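# Free stuck stirrer, seat cap, drop stirred cell in stand

## Task

The cap of the stirred cell cannot be lowered because one of the stirrer's arms has slid beneath the internal ridge. Get the stirrer hanging level from that ridge, push the cap fully down, and then slide the cell into its stand, with the flat edge of the cap facing the back, until the cell falls into place.

## Robot and tools

Robot: two Franka FR3 seven-joint arms, left_arm and right_arm, each carrying a Robotiq 140 two-finger gripper whose fingers can fold at a hinge. Bases in the scene frame: left_arm at (-0.023, +0.342, +0.042) m, right_arm at (+0.034, -0.289, +0.042) m, each turned slightly about z (quat_wxyz about (1, 0, 0, 0.024)). A camera stand is behind the arms. Cameras: cam_high, cam_low (fixed, scene frame), cam_left_wrist, cam_right_wrist, all 672x504.

Frames. Scene frame: origin on the table surface between the nominal bases, +z up, +x out over the table, left_arm on +y. Each arm reports its hand pose in its own base frame. Gripper axes: fingers point along +z, they open and close along y. end_effector_position is the point between the pads when shut; fingertips sit about 33 mm beyond it (only 9 mm when fully open). Reported positions can be off by a few cm.

The 18-number row (used by execute_actions and move): left_arm dx, dy, dz, rx, ry, rz, left_gripper position, force_limit, speed, then the same nine for right_arm/right_gripper. Always all 18, each in [-1, 1]. The six pose numbers are an offset, not a pose: they are measured from that arm's Hand target as it stood when the action (or move) began, along that Hand target's own axes. 1.0 = 0.6 m for dx..dz and 180 degrees for rx..rz; rx, ry, rz form one rotation vector. Six zeros re-request the current Hand target. Gripper numbers are absolute commands: position +1 fully open (140 mm), about -0.8 pads touch, -1 closes until blocked; force_limit -1 to +1 (roughly 14 N to 58 N pad force at slow close; faster closes grip much harder); speed -1 to +1 (about 30 to 250 mm/s). Re-send your previous gripper numbers to leave a gripper unchanged, since 0 is itself a command.

execute_actions(actions, cameras): actions is a list of actions; each action is a list of up to 15 rows, one per 1/30 s step; a short action repeats its last row. Every row in an action counts from the same start pose, but each new action starts from the updated Hand target, so repeating an offset adds more motion. An empty list returns the state and all camera images. cameras: list of names, ["all"], or [].

move(target, speed, blend, blocking, cameras): drives grippers in straight lines. target is one 18-number row or a list of up to 15 rows; every row is an offset from the Hand target at the move's start, not from the previous row. speed is the path's top speed in m/s, 0.002 to 2, default 0.25 (one value or one per target). blend in metres rounds corners; 0 stops at each target. blocking=false returns after about 0.5 s while motion continues. Paths do not avoid obstacles or the other arm; all paths share at most 10 s. Result adds a move: line, e.g. done, off_target, moving, held, fault, plus limits=paced (pose clipped) or limits=held (steps withheld).

wait(seconds 0 to 10, cameras); stop(cameras) brakes a running move; zoom_image(camera, region [x0, y0, x1, y1] in pixels, up to 504x504) enlarges part of the newest image of that camera; clear_fault(arm: left_arm or right_arm) clears a reported torque or force fault; read_manual(section "licences"); finished_scene(scene: the current scene's integer, 1 to 2) ends the scene irreversibly, so only call it once the cell is settled and correct without the robot holding it.

Control details: each step the commanded pose is clipped to within 70 mm and 16 degrees of the measured pose. Hand target in results is the last clipped command; the gripper may rest short of it, and the next command, even zeros, asks for it again. If a push must end, command the target back behind the gripper. Large wrist rotations may swing the elbow.

Results: end_effector_position (m) and end_effector_quat_wxyz in the arm's base frame; Hand target; Tool commands; object_status: 0 moving, 1 blocked while opening, 2 blocked while closing (a grip), 3 reached position or pads met. position_measured in counts (3 open, 75 about 100 mm, 139 about 60 mm, 200 about 20 mm, 230 pads meet). Joint torques, External joint torques and Flange force (gripper x y z axes) hint at contact but are noisy; 'within noise' means the joint velocities are at rest. To grip harder while status is 2, raise force_limit and nudge position, e.g. -1 to -0.98.

Grip near the fingertips: deeper grips let the fingers fold, holding narrow parts loosely and wide parts harder than asked. A fingertip pushed into a surface folds easily, so contact can go unnoticed and spoil the next grip.

Avoid: contact force reaching 40 N on any part of an arm or its load (force fault), joint contact torque over 35/35/32/30/12/12/12 N m (torque fault), joint range or speed overruns, grippers or arms touching each other, dropping or releasing moving parts, slamming or pushing hard, hard squeezing of a part still resting on something, and anything leaving the table. Faulted arms stay stopped until clear_fault; long straining or heavy holding can overheat a motor (MOTOR HOT, then an OVER-TEMPERATURE FAULT braking the arm for 30 to 60 s or more). Objects may occasionally get nudged by outside pushes.

Each tool is called after "Emit:" by a JSON object that holds its "op" and its "data".

## Session

Emit:
{"op": "execute_actions", "data": {"actions": []}}

Scene clock: 0.00 s.
left_arm: end_effector_position=(+0.1413, +0.5850, +0.1215) position_measured=3 object_status=3 end_effector_quat_wxyz=(-0.010, +0.971, +0.145, +0.190) | right_arm: end_effector_position=(+0.5225, +0.4596, +0.3400) position_measured=3 object_status=3 end_effector_quat_wxyz=(+0.641, -0.621, +0.388, -0.229)
Joint positions: left_arm=[1.461 0.204 0.008 -2.131 -0.544 2.377 -0.01] | right_arm=[1.704 0.513 -1.036 -2.527 0.026 4.286 0.644]
Joint velocities: within noise
Joint torques (N m): no reading
External joint torques (N m): no reading
Flange force (N): no reading
Hand target: left_arm +0.1413, +0.5850, +0.1215; -0.010, +0.971, +0.145, +0.190 | right_arm +0.5225, +0.4596, +0.3399; +0.641, -0.621, +0.388, -0.229
Tool commands: left_gripper/position=+1.0 left_gripper/force_limit=+1.0 left_gripper/speed=+1.0 right_gripper/position=+1.0 right_gripper/force_limit=+1.0 right_gripper/speed=+1.0

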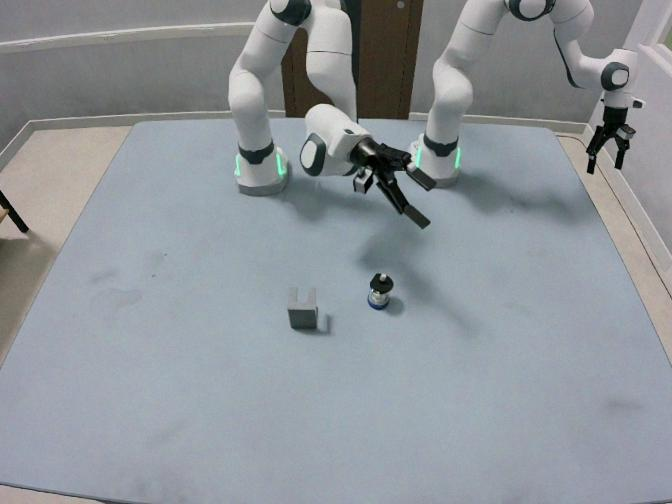

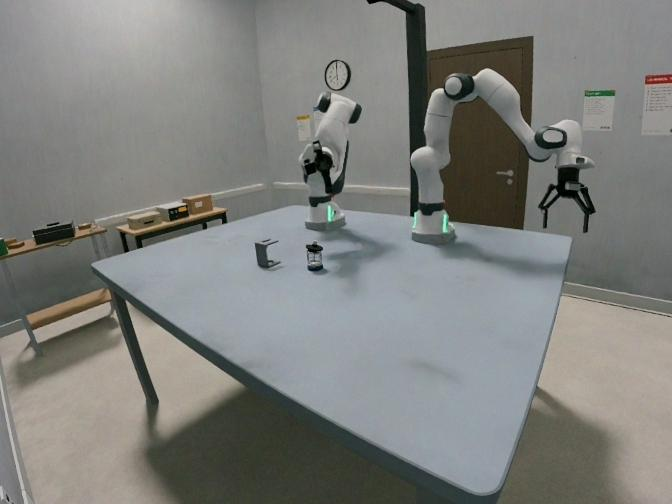

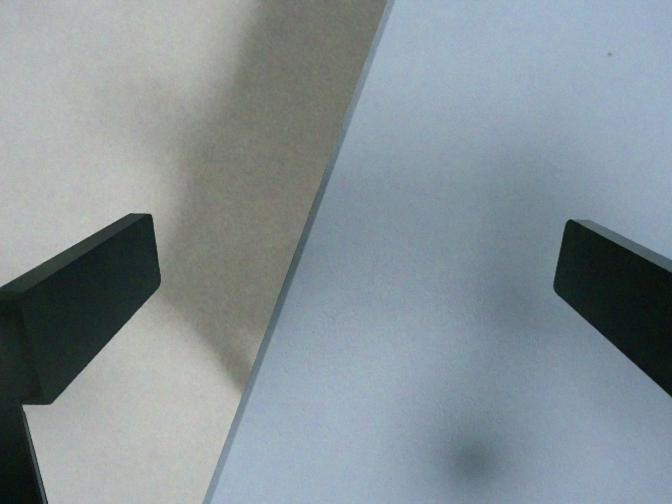

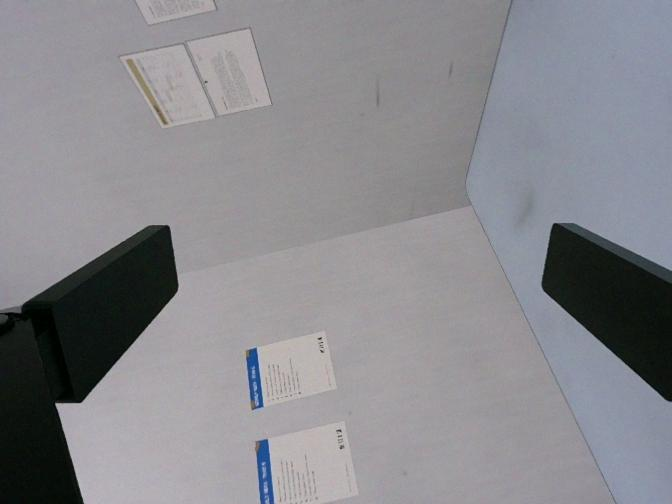

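Emit:
{"op": "zoom_image", "data": {"camera": "cam_high", "region": [270, 250, 420, 350]}}

Emit:
{"op": "zoom_image", "data": {"camera": "cam_low", "region": [240, 225, 345, 285]}}

Scaled by 3.360 from the camera's 672x504 image, which has a finer 960x720 frame.

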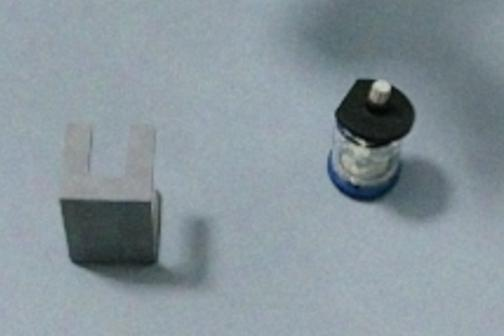

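Scaled by 4.800 from the camera's 672x504 image, which has a finer 960x720 frame.

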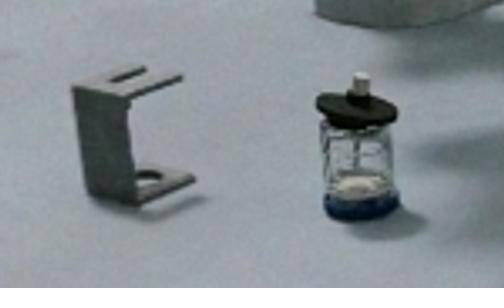

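Emit:
{"op": "move", "data": {"target": [0,0,0,0,0,0,1,1,1,0.5217,-0.0893,-0.566,-0.469,-0.167,-0.284,1,1,1], "cameras": ["all"]}}

Scene clock: 38.77 s.
left_arm: end_effector_position=(+0.1413, +0.5850, +0.1215) position_measured=3 object_status=3 end_effector_quat_wxyz=(-0.010, +0.971, +0.145, +0.190) | right_arm: end_effector_position=(+0.4546, -0.0002, +0.3500) position_measured=3 object_status=3 end_effector_quat_wxyz=(-0.001, +1.000, -0.003, +0.029)
Joint positions: left_arm=[1.461 0.204 0.008 -2.131 -0.544 2.377 -0.01] | right_arm=[0.914 0.319 -1.178 -1.524 -2.829 4.581 1.307]
Joint velocities: left_arm=[within noise] | right_arm=[0 -0.001 0.001 0.001 0 -0.001 -0.005]
Joint torques (N m): left_arm=[0.18 -37.98 0.08 21.61 0.34 2.21 0.11] | right_arm=[-0.23 -21.37 -8.01 19.63 -1.3 2.6 0.01]
External joint torques (N m): left_arm=[0.28 -1.09 -0.05 -0.51 -0.18 -0.1 0.09] | right_arm=[-0.17 0.82 -0.19 0.95 -0.56 0.29 0.01]
Flange force (N): left_arm=[-1.5 4.3 -2.0] | right_arm=[7.0 0.3 -3.6]
Hand target: left_arm +0.1413, +0.5850, +0.1215; -0.010, +0.971, +0.145, +0.190 | right_arm +0.4531, +0.0000, +0.3504; +0.000, +1.000, +0.000, +0.001
Off the commanded pose: left_arm 0.000 m, 0 deg | right_arm 0.002 m, 3 deg.
joint sent to its limit (right arm) — joint 5 (forearm roll), lower limit; joint 6 (wrist pitch), upper limit. The joint targets are off in orientation, not in position.
move: off_target (right_arm); limits=paced

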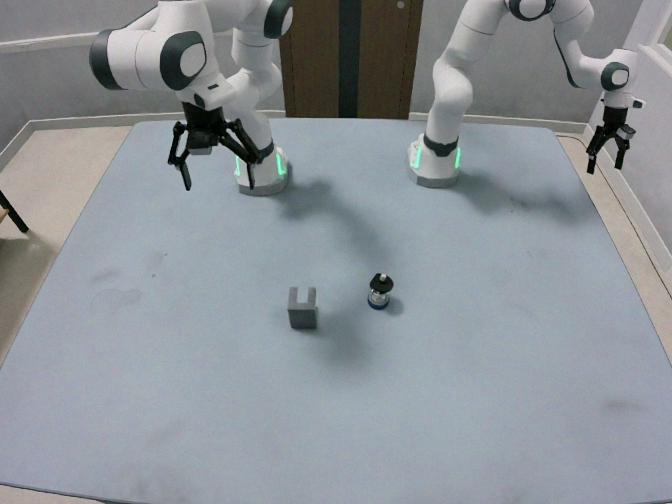

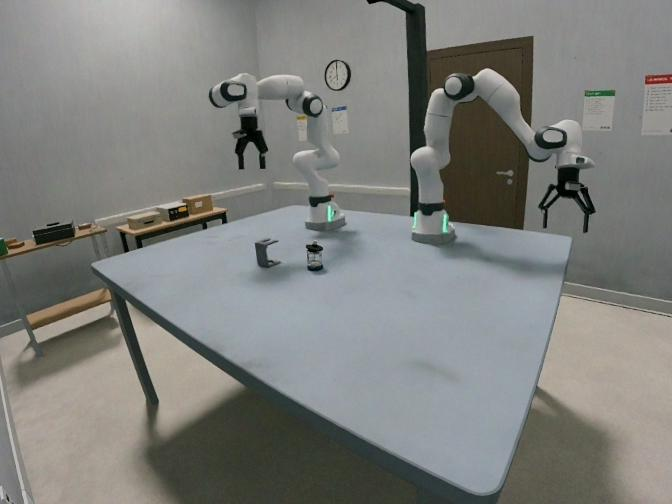

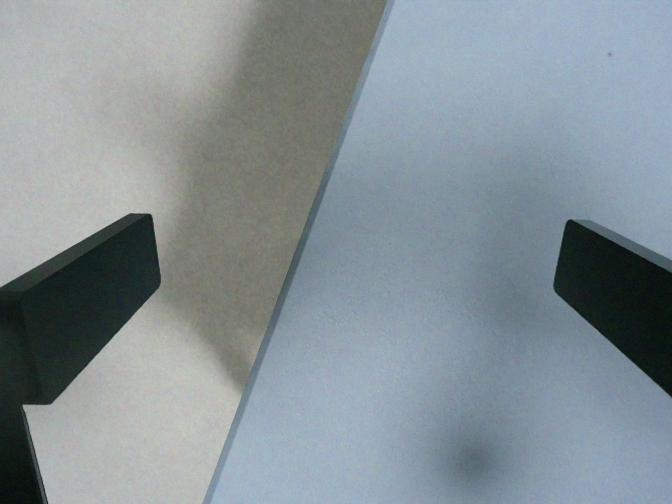

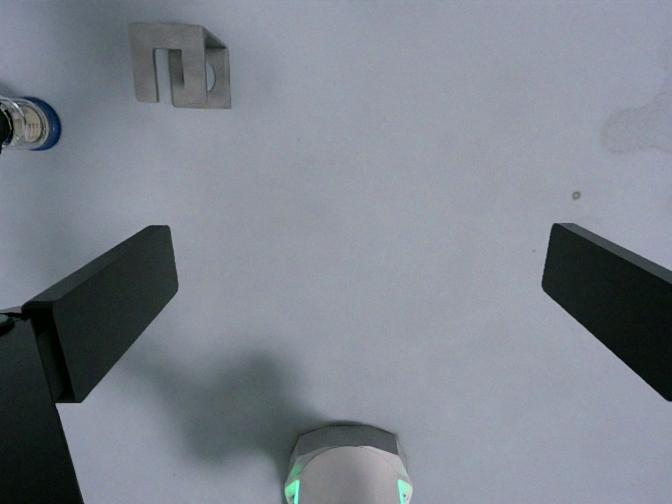

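Emit:
{"op": "move", "data": {"target": [0.1794,0.7612,-0.2582,-0.0065,-0.1223,0.0934,1,1,1,0,0,0,0,0,0,1,1,1]}}

Emit:
{"op": "move", "data": {"target": [0.2833,0.698,0.0667,0,0,0,1,1,1,0,0,0,0,0,0,1,1,1], "cameras": ["all"]}}

Scene clock: 60.10 s.
left_arm: end_effector_position=(+0.3102, +0.1671, +0.3209) position_measured=3 object_status=3 end_effector_quat_wxyz=(-0.001, +1.000, -0.003, -0.001) | right_arm: end_effector_position=(+0.4546, -0.0002, +0.3500) position_measured=3 object_status=3 end_effector_quat_wxyz=(-0.001, +1.000, -0.002, +0.029)
Joint positions: left_arm=[1.192 -0.783 -0.516 -2.409 -0.356 1.689 -0.711] | right_arm=[0.914 0.319 -1.178 -1.524 -2.829 4.581 1.306]
Joint velocities: left_arm=[0 0 -0.001 0.001 -0.001 -0.001 -0.006] | right_arm=[within noise]
Joint torques (N m): left_arm=[0.59 -3.54 9.08 23.19 0.1 2.22 -0.18] | right_arm=[-0.25 -21.35 -7.97 19.7 -1.29 2.6 -0.13]
External joint torques (N m): left_arm=[0.58 -0.34 -0.22 -0.08 -0.69 -0.44 -0.18] | right_arm=[-0.21 0.8 -0.17 1.04 -0.54 0.29 -0.13]
Flange force (N): left_arm=[-0.1 1.6 -0.3] | right_arm=[8.1 0.7 -3.9]
Hand target: left_arm +0.3105, +0.1660, +0.3215; +0.000, +1.000, +0.000, +0.000 | right_arm +0.4528, +0.0000, +0.3496; +0.000, +1.000, +0.000, +0.026 (not the last commanded pose)
Off the commanded pose: left_arm 0.001 m, 0 deg | right_arm 0.002 m, 3 deg.
joint sent to its limit (right arm) — joint 5 (forearm roll), lower limit; joint 6 (wrist pitch), upper limit.
move: off_target (right_arm)

Scene clock: 63.30 s.
left_arm: end_effector_position=(+0.4809, -0.2516, +0.2820) position_measured=3 object_status=3 end_effector_quat_wxyz=(-0.001, +1.000, -0.003, +0.001) | right_arm: end_effector_position=(+0.4546, -0.0002, +0.3500) position_measured=3 object_status=3 end_effector_quat_wxyz=(-0.001, +1.000, -0.002, +0.029)
Joint positions: left_arm=[1.276 -0.94 -1.283 -1.901 -0.885 1.547 -1.426] | right_arm=[0.914 0.319 -1.178 -1.524 -2.829 4.581 1.306]
Joint velocities: left_arm=[-0.001 0 0.001 -0.001 0.001 0 -0.006] | right_arm=[within noise]
Joint torques (N m): left_arm=[0.56 20.74 25.15 15.33 0.2 2.25 -0.09] | right_arm=[-0.23 -21.4 -7.93 19.7 -1.28 2.58 -0.14]
External joint torques (N m): left_arm=[0.51 0.69 0.06 0.09 -0.69 -0.43 -0.09] | right_arm=[-0.33 0.72 -0.23 0.98 -0.54 0.27 -0.14]
Flange force (N): left_arm=[2.6 0.7 -1.0] | right_arm=[7.9 1.0 -3.7]
Hand target: left_arm +0.4805, -0.2528, +0.2814; +0.000, +1.000, +0.000, +0.000 | right_arm +0.4528, +0.0000, +0.3496; +0.000, +1.000, +0.000, +0.026
Off the commanded pose: left_arm 0.001 m, 0 deg | right_arm 0.002 m, 0 deg.
joint sent to its limit (right arm) — joint 5 (forearm roll), lower limit; joint 6 (wrist pitch), upper limit. The joint targets still meet the commanded pose.
move: done

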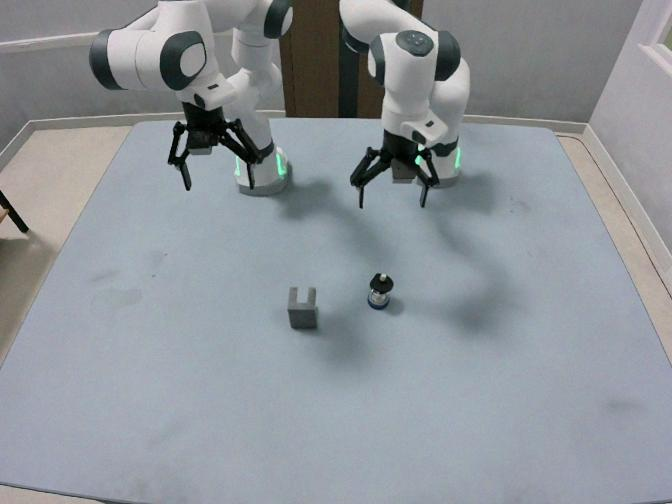

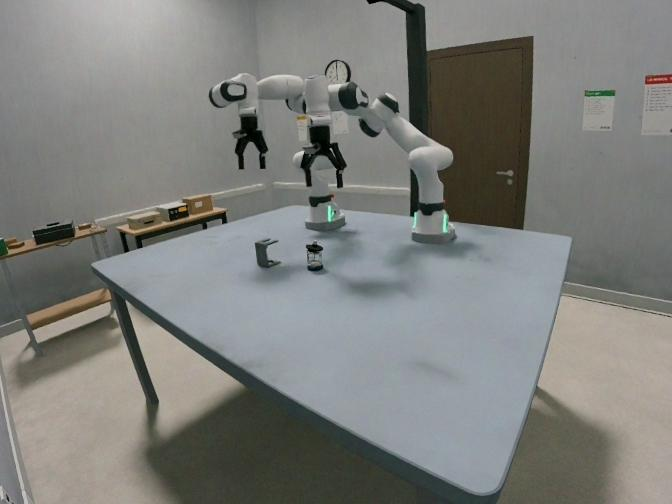

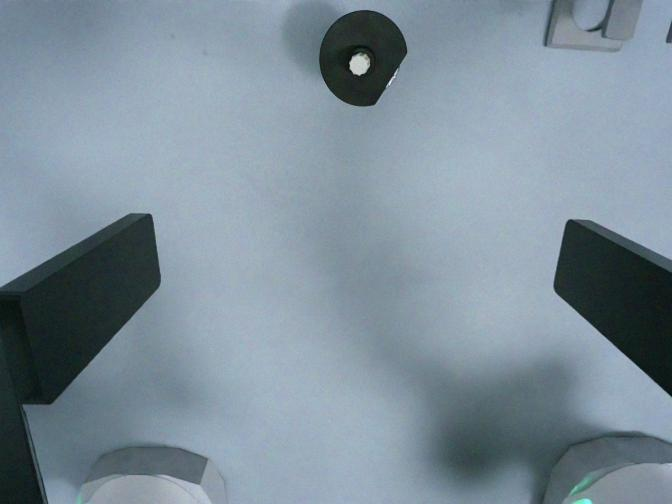

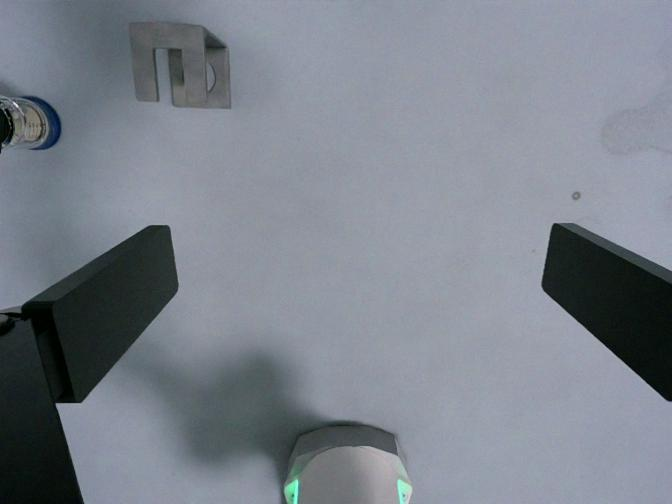

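Emit:
{"op": "move", "data": {"target": [0.0,0.2,0.08,0,0,0,1,1,1,0,0,0,0,0,0,1,1,1], "cameras": ["cam_left_wrist"]}}

Emit:
{"op": "zoom_image", "data": {"camera": "cam_left_wrist", "region": [200, 0, 600, 200]}}

Scene clock: 76.93 s.
left_arm: end_effector_position=(+0.4808, -0.3721, +0.2337) position_measured=3 object_status=3 end_effector_quat_wxyz=(-0.001, +1.000, -0.003, +0.001) | right_arm: end_effector_position=(+0.4546, -0.0002, +0.3500) position_measured=3 object_status=3 end_effector_quat_wxyz=(-0.001, +1.000, -0.002, +0.029)
Joint positions: left_arm=[1.319 -1.026 -1.458 -1.736 -1.014 1.562 -1.617] | right_arm=[0.914 0.319 -1.178 -1.524 -2.829 4.581 1.306]
Joint velocities: left_arm=[0 0 0.001 0 0.001 0 -0.008] | right_arm=[within noise]
Joint torques (N m): left_arm=[0.56 29.97 28.32 12.91 0.3 2.28 -0.13] | right_arm=[-0.22 -21.36 -7.96 19.62 -1.31 2.59 -0.11]
External joint torques (N m): left_arm=[0.53 1.4 0.71 0.18 -0.59 -0.38 -0.13] | right_arm=[-0.04 0.97 -0.02 0.93 -0.55 0.28 -0.12]
Flange force (N): left_arm=[1.7 0.4 -2.5] | right_arm=[7.6 0.3 -3.4]
Hand target: left_arm +0.4805, -0.3728, +0.2335; +0.000, +1.000, +0.000, +0.000 | right_arm +0.4528, +0.0000, +0.3496; +0.000, +1.000, +0.000, +0.026
Off the commanded pose: left_arm 0.001 m, 0 deg | right_arm 0.002 m, 0 deg.
joint sent to its limit (right arm) — joint 5 (forearm roll), lower limit; joint 6 (wrist pitch), upper limit. The joint targets still meet the commanded pose.
move: done
Images, in order (width x height): cam_left_wrist 672x504.

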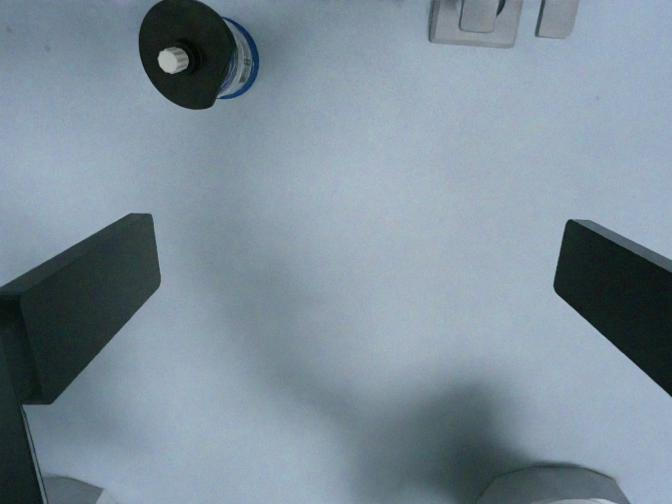

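Scaled by 1.260 from the camera's 672x504 image, which has a finer 960x720 frame.

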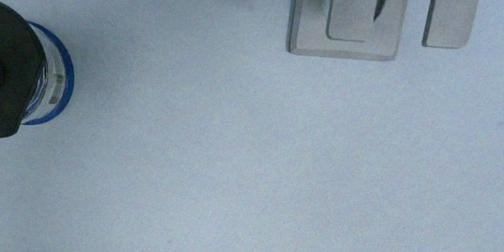

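Emit:
{"op": "move", "data": {"target": [-0.2,0.0,0.17,0,0.417,0,1,1,1,0,0,0,0,0,0,1,1,1], "cameras": ["cam_left_wrist"]}}

Emit:
{"op": "zoom_image", "data": {"camera": "cam_left_wrist", "region": [150, 120, 350, 320]}}

Emit:
{"op": "zoom_image", "data": {"camera": "cam_left_wrist", "region": [330, 120, 530, 320]}}

Scene clock: 95.23 s.
left_arm: end_effector_position=(+0.3599, -0.3731, +0.1316) position_measured=3 object_status=3 end_effector_quat_wxyz=(+0.000, +0.793, -0.003, +0.609) | right_arm: end_effector_position=(+0.4546, -0.0002, +0.3500) position_measured=3 object_status=3 end_effector_quat_wxyz=(-0.001, +1.000, -0.002, +0.029)
Joint positions: left_arm=[0.085 -1.786 -2.068 -2.638 -1.131 2.73 -2.597] | right_arm=[0.914 0.319 -1.178 -1.524 -2.829 4.581 1.306]
Joint velocities: left_arm=[0.001 0.001 0 0.001 0.001 0 -0.008] | right_arm=[within noise]
Joint torques (N m): left_arm=[0.6 13.31 22.75 -12.24 -0.21 1.57 -0.16] | right_arm=[-0.26 -21.36 -7.95 19.66 -1.29 2.59 -0.1]
External joint torques (N m): left_arm=[0.58 0.04 0.53 0.37 0.41 -0.37 -0.19] | right_arm=[-0.17 0.99 -0.07 0.92 -0.54 0.27 -0.11]
Flange force (N): left_arm=[0.7 4.0 0.0] | right_arm=[8.2 0.5 -3.5]
Hand target: left_arm +0.3604, -0.3728, +0.1315; +0.000, +0.793, +0.000, +0.609 | right_arm +0.4528, +0.0000, +0.3496; +0.000, +1.000, +0.000, +0.026
Off the commanded pose: left_arm 0.001 m, 0 deg | right_arm 0.002 m, 0 deg.
joint sent to its limit (left arm) — joint 2 (shoulder), lower limit. The joint targets still meet the commanded pose.
joint sent to its limit (right arm) — joint 5 (forearm roll), lower limit; joint 6 (wrist pitch), upper limit. The joint targets still meet the commanded pose.
move: done
Images, in order (width x height): cam_left_wrist 672x504.

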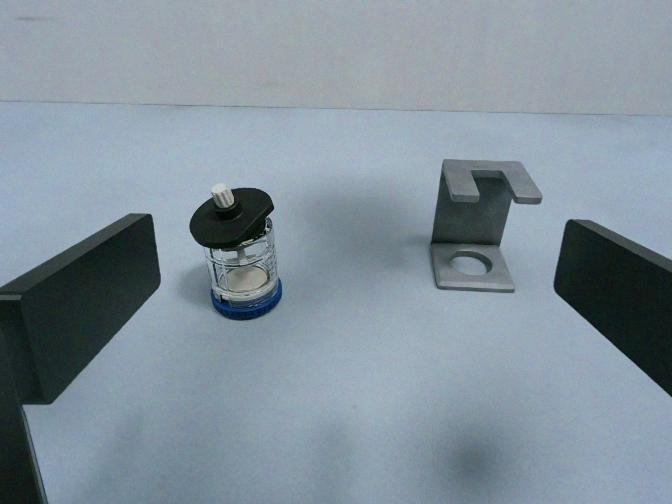

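Scaled by 2.520 from the camera's 672x504 image, which has a finer 960x720 frame.

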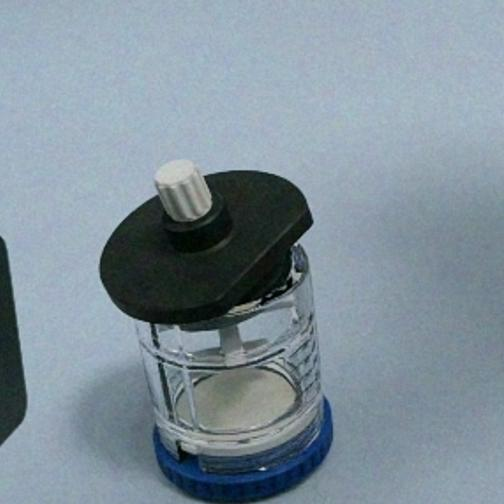

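Scaled by 2.520 from the camera's 672x504 image, which has a finer 960x720 frame.

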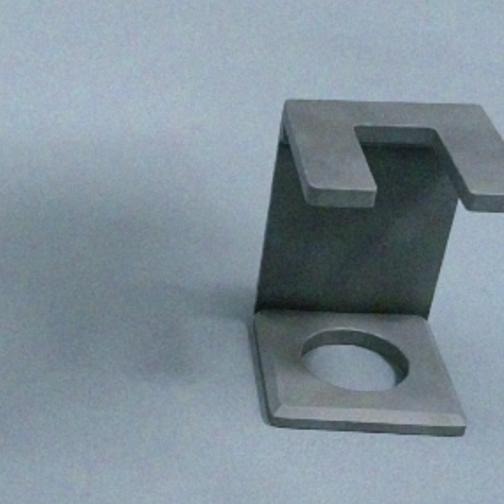

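Emit:
{"op": "zoom_image", "data": {"camera": "cam_left_wrist", "region": [180, 175, 300, 325]}}

Emit:
{"op": "zoom_image", "data": {"camera": "cam_left_wrist", "region": [420, 150, 550, 300]}}

Scaled by 3.360 from the camera's 672x504 image, which has a finer 960x720 frame.

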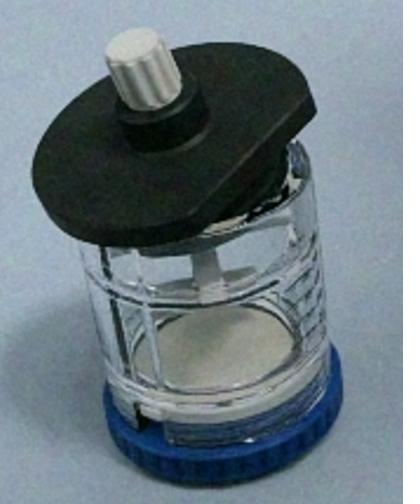

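Scaled by 3.360 from the camera's 672x504 image, which has a finer 960x720 frame.

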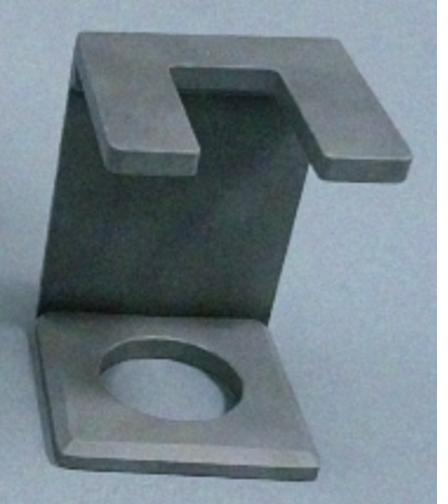

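Emit:
{"op": "move", "data": {"target": [[0.161,0,-0.043,0,-0.417,0,1,1,1,0,0,0,0,0,0,1,1,1],[0.175,-0.177,0.281,0,-0.417,0,-0.2,1,1,0,0,0,0,0,0,1,1,1]], "cameras": ["cam_left_wrist"]}}

Scene clock: 130.17 s.
left_arm: end_effector_position=(+0.5507, -0.2671, +0.1890) position_measured=154 object_status=0 end_effector_quat_wxyz=(+0.001, +1.000, +0.003, +0.001) | right_arm: end_effector_position=(+0.4546, -0.0002, +0.3500) position_measured=3 object_status=3 end_effector_quat_wxyz=(-0.001, +1.000, -0.002, +0.029)
Joint positions: left_arm=[1.678 -0.461 -1.99 -1.848 -0.465 2.004 -1.724] | right_arm=[0.914 0.319 -1.178 -1.524 -2.829 4.581 1.306]
Joint torques (N m): left_arm=[0.37 27.74 13.74 22.13 1.02 2.25 0.36] | right_arm=[-0.21 -21.34 -8.01 19.64 -1.3 2.61 -0.12]
External joint torques (N m): left_arm=[0.24 1.49 0.04 -0.2 0.2 -0.43 0.36] | right_arm=[-0.21 0.88 -0.21 0.94 -0.56 0.3 -0.12]
Flange force (N): left_arm=[-3.2 -2.6 -2.0] | right_arm=[7.8 0.7 -3.6]
Hand target: left_arm +0.5504, -0.2666, +0.1894; +0.000, +1.000, +0.000, +0.000 | right_arm +0.4528, +0.0000, +0.3496; +0.000, +1.000, +0.000, +0.026
Off the commanded pose: left_arm 0.001 m, 0 deg | right_arm 0.002 m, 0 deg.
joint sent to its limit (right arm) — joint 5 (forearm roll), lower limit; joint 6 (wrist pitch), upper limit. The joint targets still meet the commanded pose.
move: done
Images, in order (width x height): cam_left_wrist 672x504.

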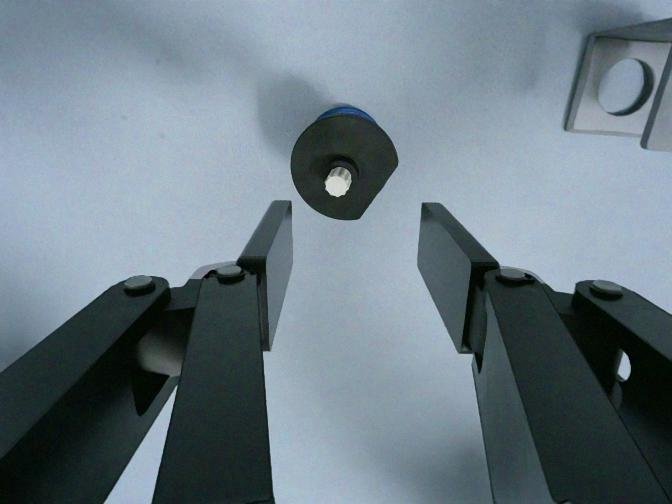

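Emit:
{"op": "move", "data": {"target": [0.0075,-0.0117,0.125,0,0,0,0,1,0,0,0,0,0,0,0,1,1,1], "speed": 0.1, "cameras": ["cam_left_wrist"]}}

Emit:
{"op": "zoom_image", "data": {"camera": "cam_left_wrist", "region": [240, 100, 480, 300]}}

Scene clock: 149.40 s.
left_arm: end_effector_position=(+0.5541, -0.2592, +0.1141) position_measured=129 object_status=3 end_effector_quat_wxyz=(-0.002, +1.000, +0.002, -0.001) | right_arm: end_effector_position=(+0.4546, -0.0002, +0.3500) position_measured=3 object_status=3 end_effector_quat_wxyz=(-0.001, +1.000, -0.002, +0.029)
Joint positions: left_arm=[1.778 -0.547 -2.109 -1.915 -0.555 2.137 -1.655] | right_arm=[0.914 0.319 -1.178 -1.524 -2.829 4.581 1.306]
Joint velocities: left_arm=[0 0 0 0 -0.001 0.003 0.003] | right_arm=[within noise]
Joint torques (N m): left_arm=[0.63 32.36 14.68 20.17 0.33 2.84 0.37] | right_arm=[-0.16 -21.35 -7.94 19.7 -1.32 2.59 -0.14]
External joint torques (N m): left_arm=[0.59 2.16 -0.31 -0.5 -0.43 0.19 0.37] | right_arm=[-0.26 0.74 -0.25 1 -0.59 0.28 -0.14]
Flange force (N): left_arm=[-4.1 -3.5 -0.3] | right_arm=[7.5 0.8 -3.8]
Hand target: left_arm +0.5549, -0.2596, +0.1144; +0.000, +1.000, +0.000, +0.000 | right_arm +0.4528, +0.0000, +0.3496; +0.000, +1.000, +0.000, +0.026
Off the commanded pose: left_arm 0.001 m, 0 deg | right_arm 0.002 m, 0 deg.
joint sent to its limit (right arm) — joint 5 (forearm roll), lower limit; joint 6 (wrist pitch), upper limit. The joint targets still meet the commanded pose.
move: done
Images, in order (width x height): cam_left_wrist 672x504.

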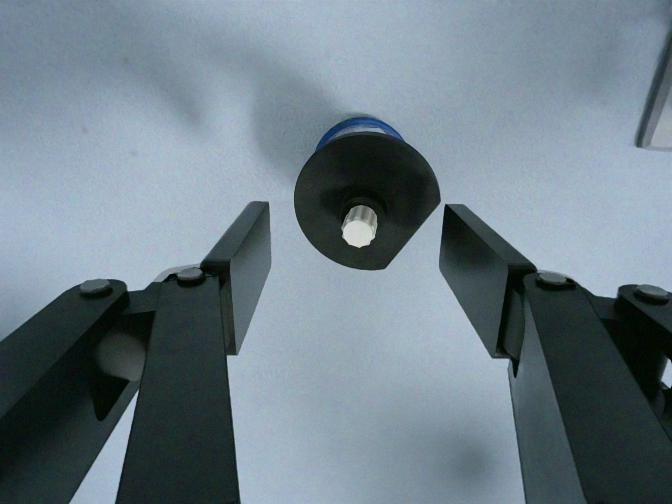

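Scaled by 2.100 from the camera's 672x504 image, which has a finer 960x720 frame.

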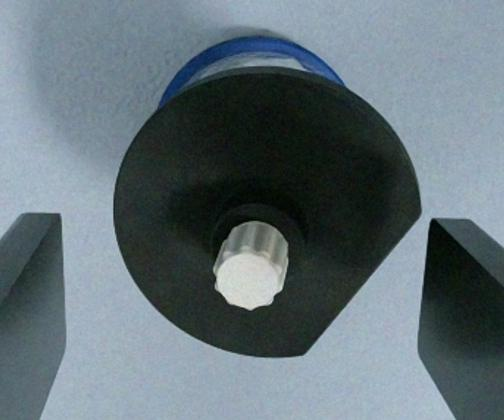

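Emit:
{"op": "move", "data": {"target": [-0.0108,0.003,0.045,0,0,0,0.15,1,0,0,0,0,0,0,0,1,1,1], "speed": 0.06, "cameras": ["cam_left_wrist","cam_low"]}}

Emit:
{"op": "zoom_image", "data": {"camera": "cam_left_wrist", "region": [240, 100, 480, 300]}}

Emit:
{"op": "zoom_image", "data": {"camera": "cam_low", "region": [270, 200, 360, 290]}}

Scene clock: 169.33 s.
left_arm: end_effector_position=(+0.5480, -0.2616, +0.0881) position_measured=110 object_status=3 end_effector_quat_wxyz=(-0.001, +1.000, +0.001, -0.001) | right_arm: end_effector_position=(+0.4546, -0.0002, +0.3500) position_measured=3 object_status=3 end_effector_quat_wxyz=(-0.001, +1.000, -0.002, +0.029)
Joint positions: left_arm=[1.791 -0.566 -2.148 -1.95 -0.585 2.193 -1.641] | right_arm=[0.914 0.319 -1.178 -1.524 -2.829 4.581 1.306]
Joint velocities: left_arm=[0 0.002 -0.001 -0.001 0 0.004 0.002] | right_arm=[within noise]
Joint torques (N m): left_arm=[0.67 32.61 14.68 19.21 0.14 2.85 0.38] | right_arm=[-0.27 -21.36 -7.94 19.66 -1.29 2.59 -0.14]
External joint torques (N m): left_arm=[0.76 1.62 -0.31 -0.8 -0.58 0.21 0.38] | right_arm=[-0.38 0.67 -0.28 1.01 -0.56 0.29 -0.14]
Flange force (N): left_arm=[-3.3 -3.5 0.9] | right_arm=[8.0 1.1 -3.9]
Hand target: left_arm +0.5484, -0.2614, +0.0874; +0.000, +1.000, +0.000, +0.000 | right_arm +0.4528, +0.0000, +0.3496; +0.000, +1.000, +0.000, +0.026
Off the commanded pose: left_arm 0.001 m, 0 deg | right_arm 0.002 m, 0 deg.
joint sent to its limit (right arm) — joint 5 (forearm roll), lower limit; joint 6 (wrist pitch), upper limit. The joint targets still meet the commanded pose.
move: done
Images, in order (width x height): cam_low 672x504, cam_left_wrist 672x504.

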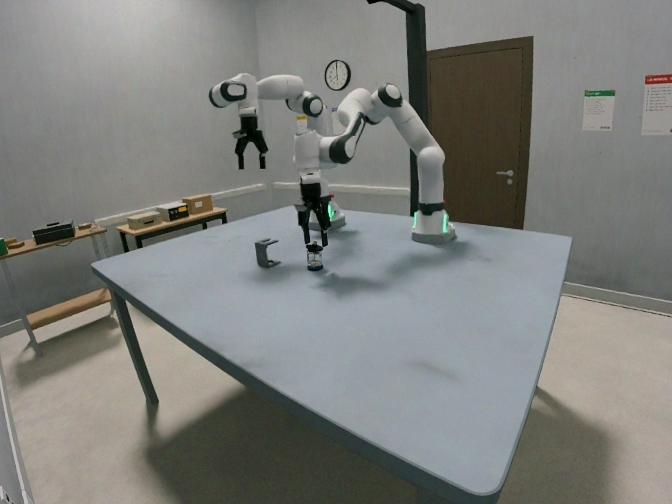

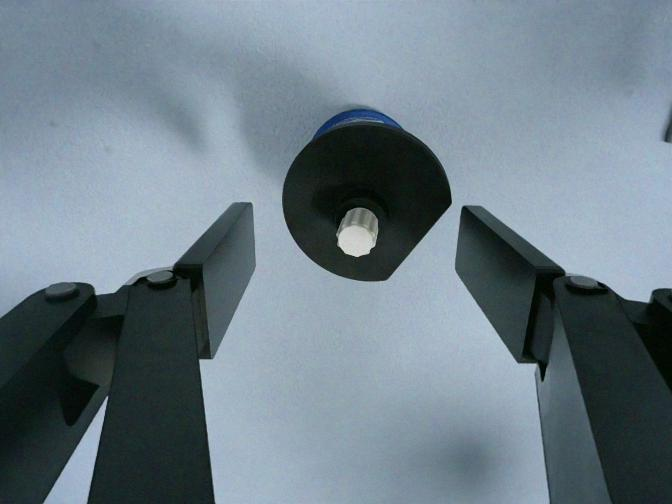

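Scaled by 2.100 from the camera's 672x504 image, which has a finer 960x720 frame.

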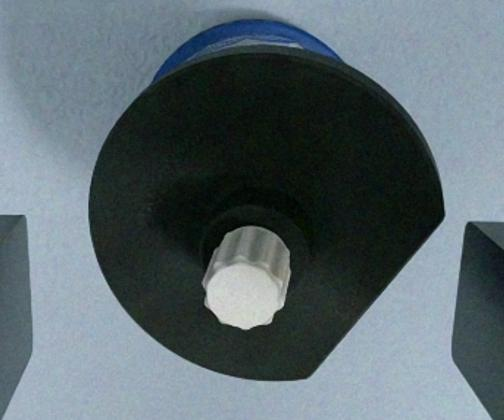

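Scaled by 5.600 from the camera's 672x504 image, which has a finer 960x720 frame.

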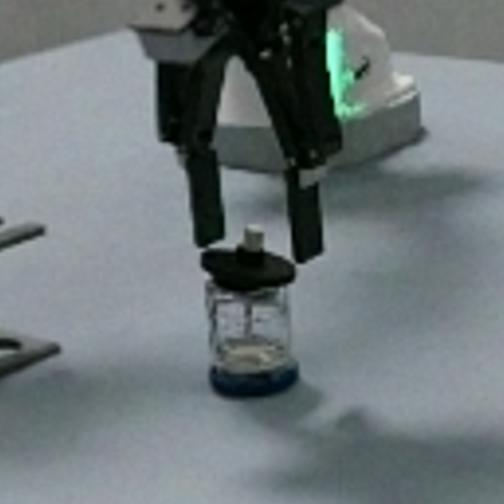

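Emit:
{"op": "move", "data": {"target": [0,0.003,-0.012,0,0,0,0.6,-1,-1,0,0,0,0,0,0,1,1,1], "speed": 0.06}}

Emit:
{"op": "move", "data": {"target": [0,0,0,0,0,0,-0.3,-1,-0.5,0,0,0,0,0,0,1,1,1], "cameras": ["cam_left_wrist","cam_low"]}}

Emit:
{"op": "zoom_image", "data": {"camera": "cam_left_wrist", "region": [240, 100, 480, 300]}}

Emit:
{"op": "zoom_image", "data": {"camera": "cam_low", "region": [270, 200, 360, 290]}}

Scene clock: 182.47 s.
left_arm: end_effector_position=(+0.5490, -0.2627, +0.0942) position_measured=53 object_status=0 end_effector_quat_wxyz=(+0.001, +1.000, -0.001, +0.001) | right_arm: end_effector_position=(+0.4546, -0.0002, +0.3500) position_measured=3 object_status=3 end_effector_quat_wxyz=(-0.001, +1.000, -0.002, +0.029)
Joint positions: left_arm=[1.783 -0.559 -2.137 -1.947 -0.581 2.186 -1.64] | right_arm=[0.914 0.319 -1.178 -1.524 -2.829 4.581 1.306]
Joint torques (N m): left_arm=[-0.29 32.3 15.65 20.04 0.76 2.22 -0.1] | right_arm=[-0.23 -21.41 -7.97 19.67 -1.31 2.61 -0.17]
External joint torques (N m): left_arm=[-0.21 1.56 0.68 -0.24 0.04 -0.46 -0.1] | right_arm=[-0.22 0.8 -0.16 0.97 -0.57 0.3 -0.18]
Flange force (N): left_arm=[-5.8 -2.2 -4.4] | right_arm=[7.8 0.8 -3.7]
Hand target: left_arm +0.5484, -0.2632, +0.0946; +0.000, +1.000, +0.000, +0.000 | right_arm +0.4528, +0.0000, +0.3496; +0.000, +1.000, +0.000, +0.026
Off the commanded pose: left_arm 0.001 m, 0 deg | right_arm 0.002 m, 0 deg.
joint sent to its limit (right arm) — joint 5 (forearm roll), lower limit; joint 6 (wrist pitch), upper limit. The joint targets still meet the commanded pose.
move: done

Scene clock: 183.57 s.
left_arm: end_effector_position=(+0.5490, -0.2627, +0.0942) position_measured=167 object_status=0 end_effector_quat_wxyz=(+0.001, +1.000, -0.001, +0.001) | right_arm: end_effector_position=(+0.4546, -0.0002, +0.3500) position_measured=3 object_status=3 end_effector_quat_wxyz=(-0.001, +1.000, -0.002, +0.029)
Joint positions: left_arm=[1.783 -0.559 -2.137 -1.946 -0.581 2.186 -1.64] | right_arm=[0.914 0.319 -1.178 -1.524 -2.829 4.581 1.306]
Joint torques (N m): left_arm=[-0.24 32.28 15.63 19.94 0.74 2.25 -0.09] | right_arm=[-0.24 -21.32 -7.87 19.62 -1.3 2.59 -0.16]
External joint torques (N m): left_arm=[-0.1 1.62 0.74 -0.26 0.02 -0.41 -0.09] | right_arm=[-0.23 0.91 -0.07 0.91 -0.56 0.28 -0.16]
Flange force (N): left_arm=[-5.7 -2.4 -4.4] | right_arm=[8.2 0.8 -3.5]
Hand target: left_arm +0.5484, -0.2632, +0.0946; +0.000, +1.000, +0.000, +0.000 | right_arm +0.4528, +0.0000, +0.3496; +0.000, +1.000, +0.000, +0.026
Off the commanded pose: left_arm 0.001 m, 0 deg | right_arm 0.002 m, 0 deg.
joint sent to its limit (right arm) — joint 5 (forearm roll), lower limit; joint 6 (wrist pitch), upper limit. The joint targets still meet the commanded pose.
move: done
Images, in order (width x height): cam_low 672x504, cam_left_wrist 672x504.

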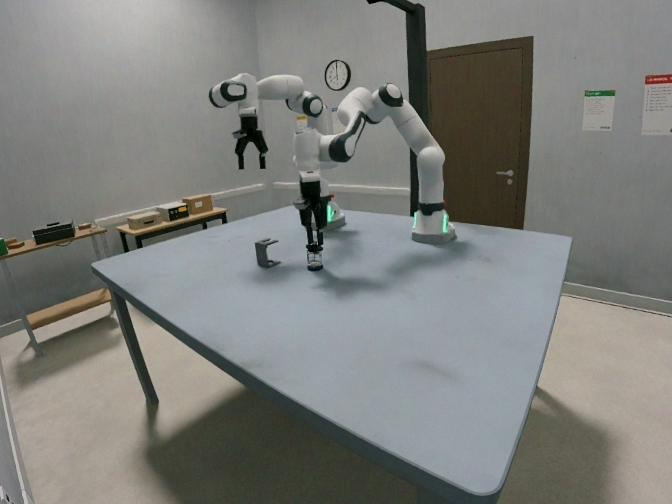

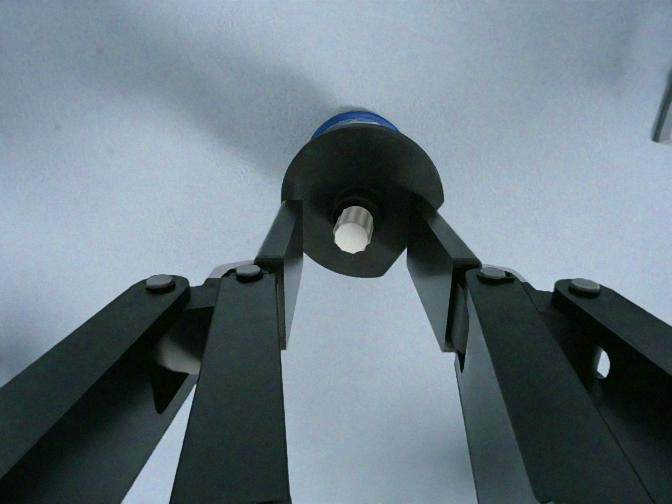

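Scaled by 2.100 from the camera's 672x504 image, which has a finer 960x720 frame.

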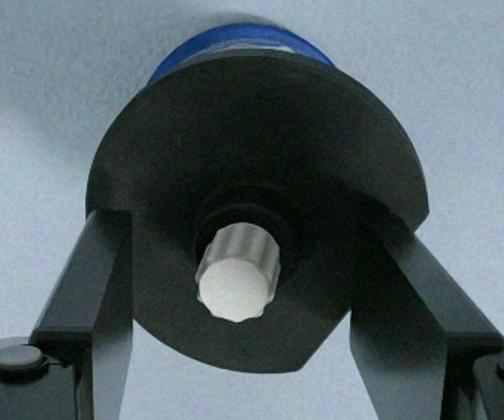

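Scaled by 5.600 from the camera's 672x504 image, which has a finer 960x720 frame.

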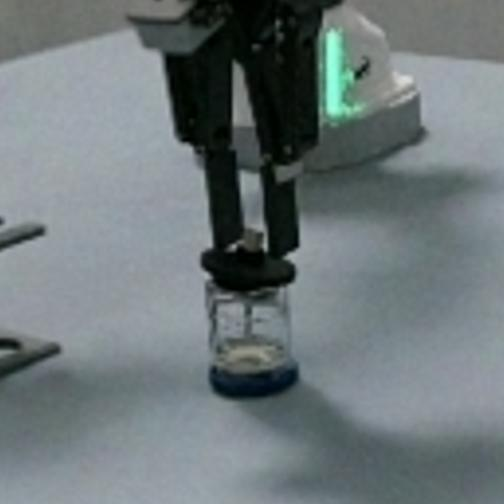

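Emit:
{"op": "move", "data": {"target": [0,-0.002,-0.008,0,0,0,-0.3,-1,-1,0,0,0,0,0,0,1,1,1], "speed": 0.06}}

Emit:
{"op": "move", "data": {"target": [0,0,0,0,0,0,-1,-1,-1,0,0,0,0,0,0,1,1,1]}}

Emit:
{"op": "wait", "data": {"seconds": 1.5, "cameras": ["cam_left_wrist","cam_low"]}}

Emit:
{"op": "zoom_image", "data": {"camera": "cam_left_wrist", "region": [240, 100, 480, 300]}}

Emit:
{"op": "zoom_image", "data": {"camera": "cam_low", "region": [270, 200, 360, 290]}}

Scene clock: 189.97 s.
left_arm: end_effector_position=(+0.5491, -0.2615, +0.0987) position_measured=167 object_status=3 end_effector_quat_wxyz=(+0.001, +1.000, -0.001, +0.001) | right_arm: end_effector_position=(+0.4546, -0.0002, +0.3500) position_measured=3 object_status=3 end_effector_quat_wxyz=(-0.001, +1.000, -0.002, +0.029)
Joint positions: left_arm=[1.775 -0.554 -2.125 -1.946 -0.577 2.178 -1.64] | right_arm=[0.914 0.319 -1.178 -1.524 -2.829 4.581 1.306]
Joint velocities: left_arm=[-0.003 0.001 0.002 -0.001 0 -0.004 0.002] | right_arm=[within noise]
Joint torques (N m): left_arm=[-0.36 31.97 15.2 20.05 0.97 2.19 -0.13] | right_arm=[-0.25 -21.37 -7.88 19.72 -1.31 2.6 -0.08]
External joint torques (N m): left_arm=[-0.39 1.63 0.19 -0.23 0.24 -0.48 -0.13] | right_arm=[-0.27 0.8 -0.11 1.02 -0.57 0.28 -0.08]
Flange force (N): left_arm=[-6.0 -1.8 -4.4] | right_arm=[8.2 0.7 -3.8]
Hand target: left_arm +0.5484, -0.2620, +0.0994; +0.000, +1.000, +0.000, +0.000 | right_arm +0.4528, +0.0000, +0.3496; +0.000, +1.000, +0.000, +0.026
Off the commanded pose: left_arm 0.001 m, 0 deg | right_arm 0.002 m, 0 deg.
joint sent to its limit (right arm) — joint 5 (forearm roll), lower limit; joint 6 (wrist pitch), upper limit. The joint targets still meet the commanded pose.
move: done

Scene clock: 191.13 s.
left_arm: end_effector_position=(+0.5495, -0.2627, +0.0999) position_measured=210 object_status=0 end_effector_quat_wxyz=(+0.001, +1.000, -0.001, +0.001) | right_arm: end_effector_position=(+0.4546, -0.0002, +0.3500) position_measured=3 object_status=3 end_effector_quat_wxyz=(-0.001, +1.000, -0.002, +0.029)
Joint positions: left_arm=[1.773 -0.554 -2.124 -1.944 -0.577 2.177 -1.64] | right_arm=[0.914 0.319 -1.178 -1.524 -2.829 4.581 1.306]
Joint torques (N m): left_arm=[0.21 31.16 15.63 19.05 0.77 2.21 -0.09] | right_arm=[-0.31 -21.4 -7.92 19.62 -1.32 2.61 -0.12]
External joint torques (N m): left_arm=[0.15 0.74 0.54 -1.31 0.03 -0.47 -0.1] | right_arm=[-0.29 0.81 -0.12 0.9 -0.58 0.3 -0.12]
Flange force (N): left_arm=[-6.4 -3.1 -2.0] | right_arm=[7.9 0.8 -3.6]
Hand target: left_arm +0.5484, -0.2620, +0.0994; +0.000, +1.000, +0.000, +0.000 | right_arm +0.4528, +0.0000, +0.3496; +0.000, +1.000, +0.000, +0.026
Off the commanded pose: left_arm 0.001 m, 0 deg | right_arm 0.002 m, 0 deg.
joint sent to its limit (right arm) — joint 5 (forearm roll), lower limit; joint 6 (wrist pitch), upper limit. The joint targets still meet the commanded pose.
move: done

Scene clock: 192.63 s.
left_arm: end_effector_position=(+0.5495, -0.2627, +0.0999) position_measured=210 object_status=2 end_effector_quat_wxyz=(+0.001, +1.000, -0.001, +0.001) | right_arm: end_effector_position=(+0.4546, -0.0002, +0.3500) position_measured=3 object_status=3 end_effector_quat_wxyz=(-0.001, +1.000, -0.002, +0.029)
Joint positions: left_arm=[1.773 -0.554 -2.124 -1.944 -0.577 2.177 -1.64] | right_arm=[0.914 0.319 -1.178 -1.524 -2.829 4.581 1.306]
Joint torques (N m): left_arm=[0.21 31.21 15.63 19.09 0.76 2.21 -0.09] | right_arm=[-0.21 -21.34 -7.95 19.66 -1.3 2.62 -0.12]
External joint torques (N m): left_arm=[0.34 0.93 0.74 -1.22 0.03 -0.45 -0.09] | right_arm=[-0.18 0.81 -0.16 1.01 -0.55 0.31 -0.13]
Flange force (N): left_arm=[-6.3 -3.4 -2.4] | right_arm=[7.8 0.6 -3.8]
Hand target: left_arm +0.5484, -0.2620, +0.0994; +0.000, +1.000, +0.000, +0.000 | right_arm +0.4528, +0.0000, +0.3496; +0.000, +1.000, +0.000, +0.026
Tool commands: left_gripper/position=-1.0 left_gripper/force_limit=-1.0 left_gripper/speed=-1.0 right_gripper/position=+1.0 right_gripper/force_limit=+1.0 right_gripper/speed=+1.0
Off the commanded pose: left_arm 0.001 m, 0 deg | right_arm 0.002 m, 0 deg.
wait: 1.50 s; at rest by 0.17 s
Images, in order (width x height): cam_low 672x504, cam_left_wrist 672x504.

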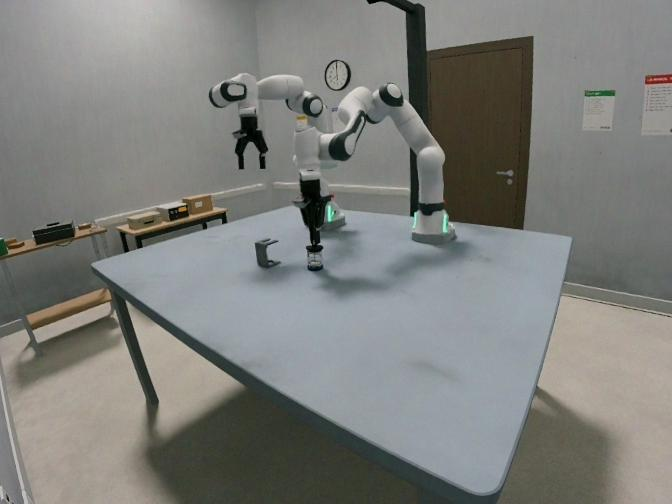

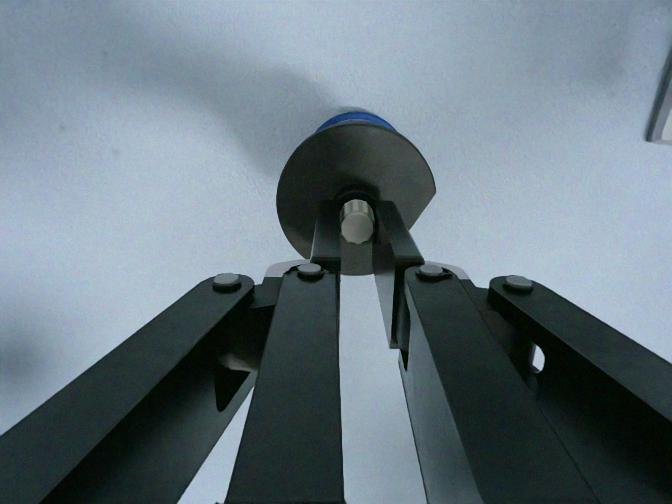

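Scaled by 2.100 from the camera's 672x504 image, which has a finer 960x720 frame.

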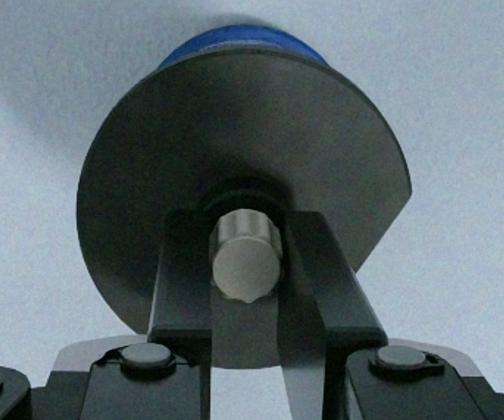

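Scaled by 5.600 from the camera's 672x504 image, which has a finer 960x720 frame.

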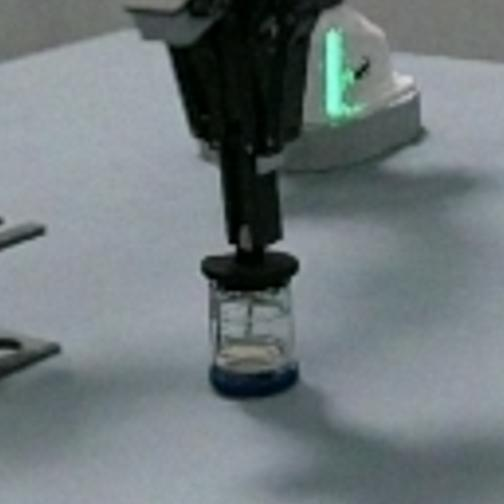

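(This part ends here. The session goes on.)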